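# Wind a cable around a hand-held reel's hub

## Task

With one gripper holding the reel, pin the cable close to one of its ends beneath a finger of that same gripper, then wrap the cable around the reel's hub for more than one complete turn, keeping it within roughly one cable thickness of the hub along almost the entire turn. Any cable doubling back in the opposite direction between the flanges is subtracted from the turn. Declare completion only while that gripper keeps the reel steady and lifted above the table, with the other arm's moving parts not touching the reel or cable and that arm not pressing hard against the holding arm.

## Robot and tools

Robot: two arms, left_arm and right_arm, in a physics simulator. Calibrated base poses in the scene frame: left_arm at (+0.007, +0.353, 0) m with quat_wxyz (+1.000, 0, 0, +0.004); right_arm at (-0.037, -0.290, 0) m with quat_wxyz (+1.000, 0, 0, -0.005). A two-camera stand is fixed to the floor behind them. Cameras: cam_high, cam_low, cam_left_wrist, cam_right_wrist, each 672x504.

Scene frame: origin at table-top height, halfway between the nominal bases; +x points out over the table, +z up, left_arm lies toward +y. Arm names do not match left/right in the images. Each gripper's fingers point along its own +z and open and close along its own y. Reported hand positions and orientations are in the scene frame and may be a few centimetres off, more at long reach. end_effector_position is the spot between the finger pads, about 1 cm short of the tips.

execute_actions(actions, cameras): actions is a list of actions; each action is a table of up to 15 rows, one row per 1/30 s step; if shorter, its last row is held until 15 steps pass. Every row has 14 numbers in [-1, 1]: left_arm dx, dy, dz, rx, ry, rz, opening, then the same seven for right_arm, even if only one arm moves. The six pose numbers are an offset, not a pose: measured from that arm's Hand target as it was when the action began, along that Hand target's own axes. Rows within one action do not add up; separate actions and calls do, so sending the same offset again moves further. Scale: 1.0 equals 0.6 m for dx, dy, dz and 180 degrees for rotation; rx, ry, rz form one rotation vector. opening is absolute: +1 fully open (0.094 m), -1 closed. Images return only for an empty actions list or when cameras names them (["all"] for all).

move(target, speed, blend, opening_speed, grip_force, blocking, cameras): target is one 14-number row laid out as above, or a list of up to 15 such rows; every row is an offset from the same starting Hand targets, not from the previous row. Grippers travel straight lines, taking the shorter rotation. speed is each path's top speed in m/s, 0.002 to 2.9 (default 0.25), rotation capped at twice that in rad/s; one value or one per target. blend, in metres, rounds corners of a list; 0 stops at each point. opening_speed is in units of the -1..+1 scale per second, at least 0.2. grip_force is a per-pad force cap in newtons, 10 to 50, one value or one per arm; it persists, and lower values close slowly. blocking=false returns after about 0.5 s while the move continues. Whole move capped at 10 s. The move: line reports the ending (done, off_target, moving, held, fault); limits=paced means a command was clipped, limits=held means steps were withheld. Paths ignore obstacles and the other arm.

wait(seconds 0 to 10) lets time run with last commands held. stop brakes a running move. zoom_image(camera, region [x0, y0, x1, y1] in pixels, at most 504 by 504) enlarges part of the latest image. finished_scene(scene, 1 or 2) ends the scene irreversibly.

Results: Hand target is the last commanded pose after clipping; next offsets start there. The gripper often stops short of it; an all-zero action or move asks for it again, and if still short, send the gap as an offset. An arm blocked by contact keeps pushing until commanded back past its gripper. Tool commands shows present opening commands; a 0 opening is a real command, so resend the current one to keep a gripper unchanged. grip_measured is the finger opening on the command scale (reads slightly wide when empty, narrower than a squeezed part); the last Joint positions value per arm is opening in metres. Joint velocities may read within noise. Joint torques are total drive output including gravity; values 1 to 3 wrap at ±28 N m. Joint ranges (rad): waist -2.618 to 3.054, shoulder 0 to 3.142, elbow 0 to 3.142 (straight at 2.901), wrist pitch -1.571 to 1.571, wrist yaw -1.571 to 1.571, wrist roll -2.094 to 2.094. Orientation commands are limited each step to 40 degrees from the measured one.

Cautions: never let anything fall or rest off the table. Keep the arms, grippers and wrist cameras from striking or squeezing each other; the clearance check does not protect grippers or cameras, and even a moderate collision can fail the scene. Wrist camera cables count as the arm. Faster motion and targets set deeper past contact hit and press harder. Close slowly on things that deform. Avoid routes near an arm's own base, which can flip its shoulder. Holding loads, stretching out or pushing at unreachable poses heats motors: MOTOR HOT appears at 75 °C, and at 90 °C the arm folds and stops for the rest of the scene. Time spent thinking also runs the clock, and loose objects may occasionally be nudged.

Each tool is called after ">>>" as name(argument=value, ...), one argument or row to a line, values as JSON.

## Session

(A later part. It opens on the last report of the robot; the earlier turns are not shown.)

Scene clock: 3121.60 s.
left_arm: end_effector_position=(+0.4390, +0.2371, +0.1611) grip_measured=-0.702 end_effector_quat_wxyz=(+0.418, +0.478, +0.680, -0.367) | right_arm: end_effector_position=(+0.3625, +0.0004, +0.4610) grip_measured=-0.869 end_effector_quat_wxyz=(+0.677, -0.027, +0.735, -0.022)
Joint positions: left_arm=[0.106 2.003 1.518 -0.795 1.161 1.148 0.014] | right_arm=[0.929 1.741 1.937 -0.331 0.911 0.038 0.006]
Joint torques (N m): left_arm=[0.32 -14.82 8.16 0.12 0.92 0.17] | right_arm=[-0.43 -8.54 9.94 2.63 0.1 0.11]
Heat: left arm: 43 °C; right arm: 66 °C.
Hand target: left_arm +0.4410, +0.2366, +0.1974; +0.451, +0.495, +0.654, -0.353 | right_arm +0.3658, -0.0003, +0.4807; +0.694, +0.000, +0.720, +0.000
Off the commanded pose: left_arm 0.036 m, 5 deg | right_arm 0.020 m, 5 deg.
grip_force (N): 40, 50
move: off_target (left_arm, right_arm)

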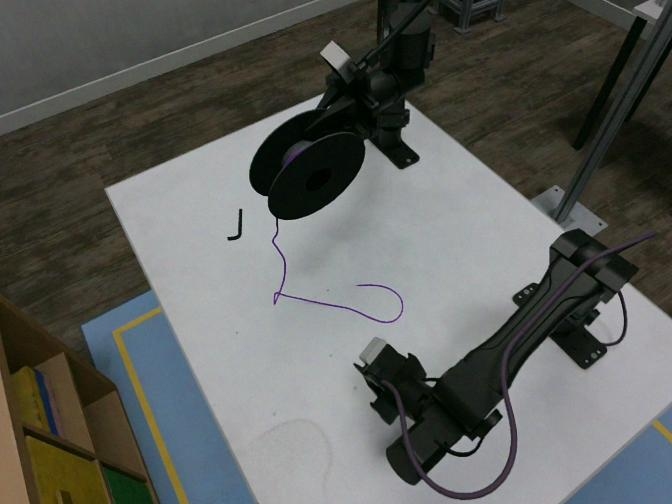

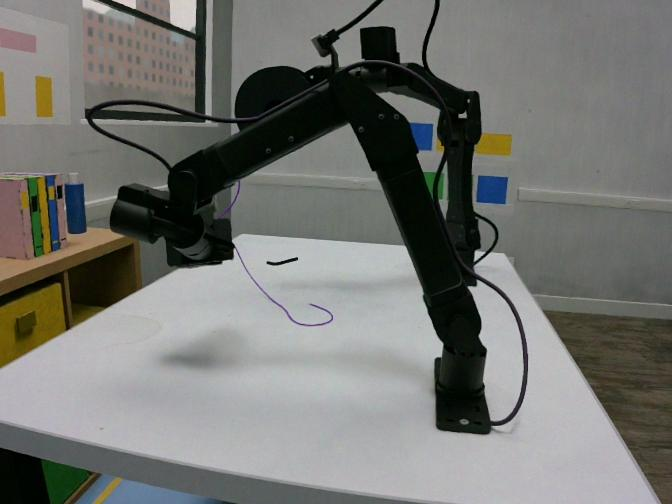

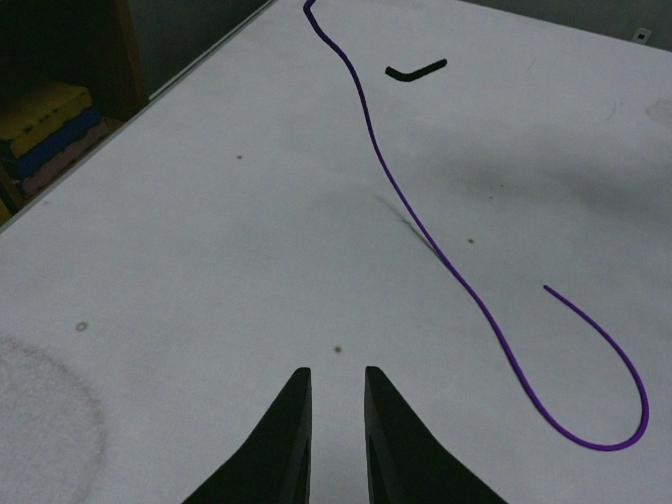

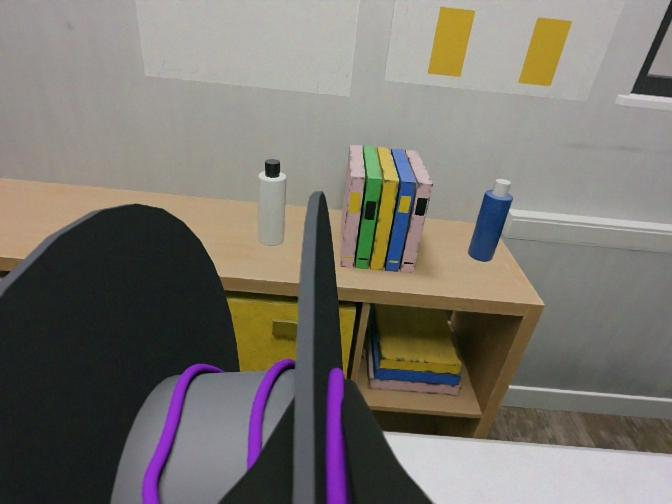

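>>> zoom_image(
  camera="cam_high",
  region=[230, 80, 410, 260],
)

>>> zoom_image(
  camera="cam_right_wrist",
  region=[80, 330, 380, 504],
)

>>> zoom_image(
  camera="cam_low",
  region=[180, 30, 400, 250],
)

Scaled by 2.800.

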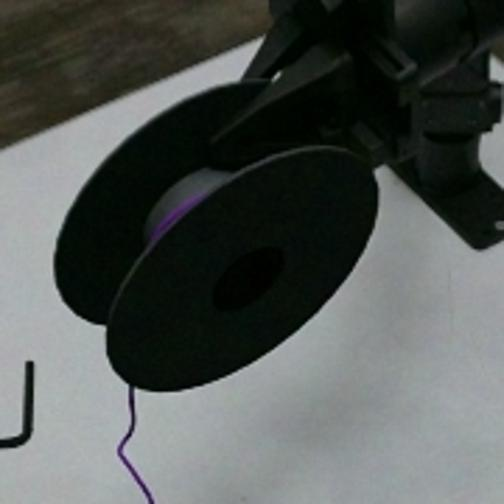

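Scaled by 1.680.

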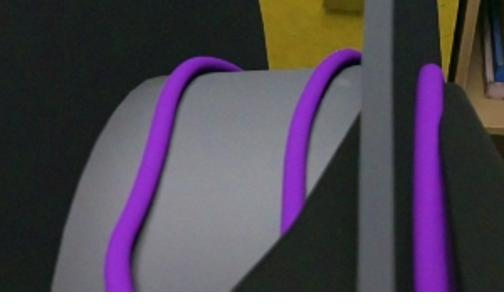

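Scaled by 2.291.

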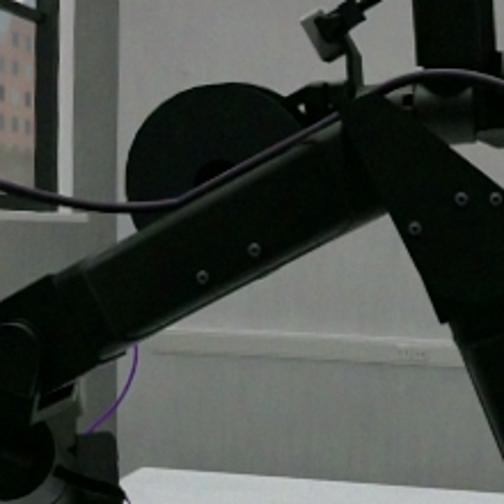

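>>> move(
  target=[
    [-0.1517,0.1575,-0.071,0.2428,-0.1839,0.0157,-0.7,0,0,0,0,0,0,-0.97],
  ],
  speed=0.2,
  cameras=["cam_left_wrist","cam_low","cam_high","cam_right_wrist"],
)

Scene clock: 3147.07 s.
left_arm: end_effector_position=(+0.5274, +0.2670, +0.2974) grip_measured=-0.702 end_effector_quat_wxyz=(+0.520, +0.432, +0.570, -0.466) | right_arm: end_effector_position=(+0.3625, +0.0004, +0.4610) grip_measured=-0.869 end_effector_quat_wxyz=(+0.677, -0.027, +0.735, -0.022)
Joint positions: left_arm=[0.175 2.554 2.733 -1.395 1.545 1.134 0.014] | right_arm=[0.929 1.741 1.937 -0.331 0.911 0.038 0.006]
Joint torques (N m): left_arm=[0.43 -11.56 6.53 0.35 0.93 -0.04] | right_arm=[-0.44 -8.55 9.91 2.63 0.09 0.11]
Heat: left arm: 41 °C; right arm: 65 °C.
Hand target: left_arm +0.5315, +0.2700, +0.2961; +0.415, +0.520, +0.326, -0.672 | right_arm +0.3658, -0.0003, +0.4807; +0.694, +0.000, +0.720, +0.000
Off the commanded pose: left_arm 0.005 m, 42 deg; orientation clipped | right_arm 0.020 m, 5 deg.
joint sent to its limit (left arm) — joint 5 (wrist yaw), upper limit. The joint targets are off in orientation, not in position.
grip_force (N): 40, 50
move: off_target (left_arm, right_arm); limits=paced

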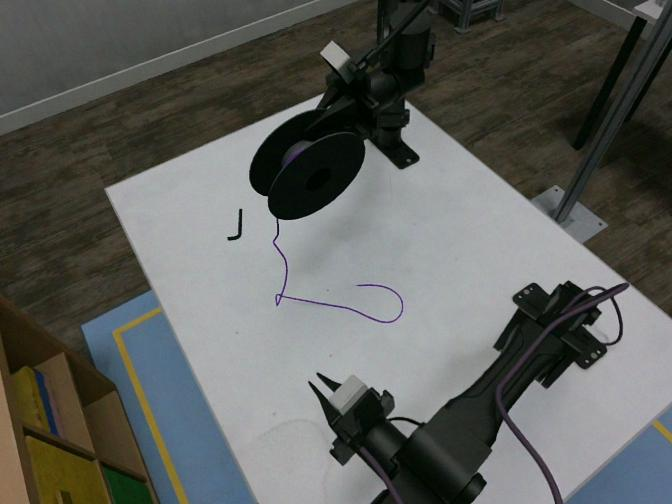

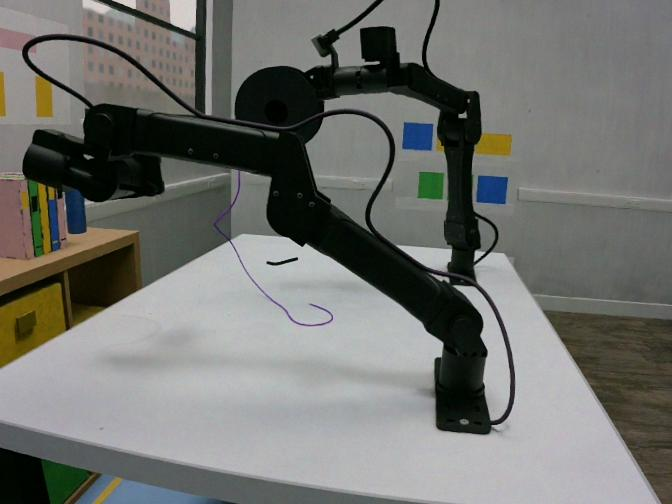

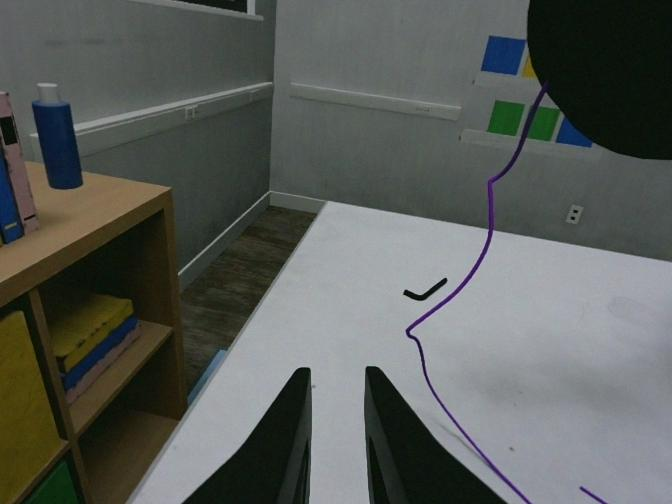

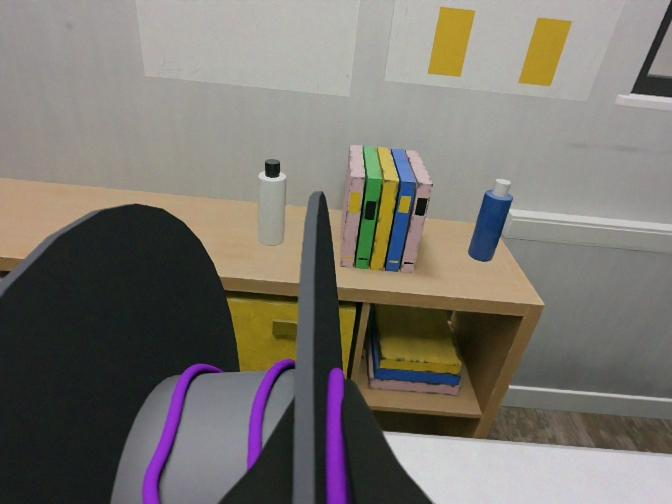

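>>> finished_scene(
  scene=1,
)

The scene is finished: the task was done.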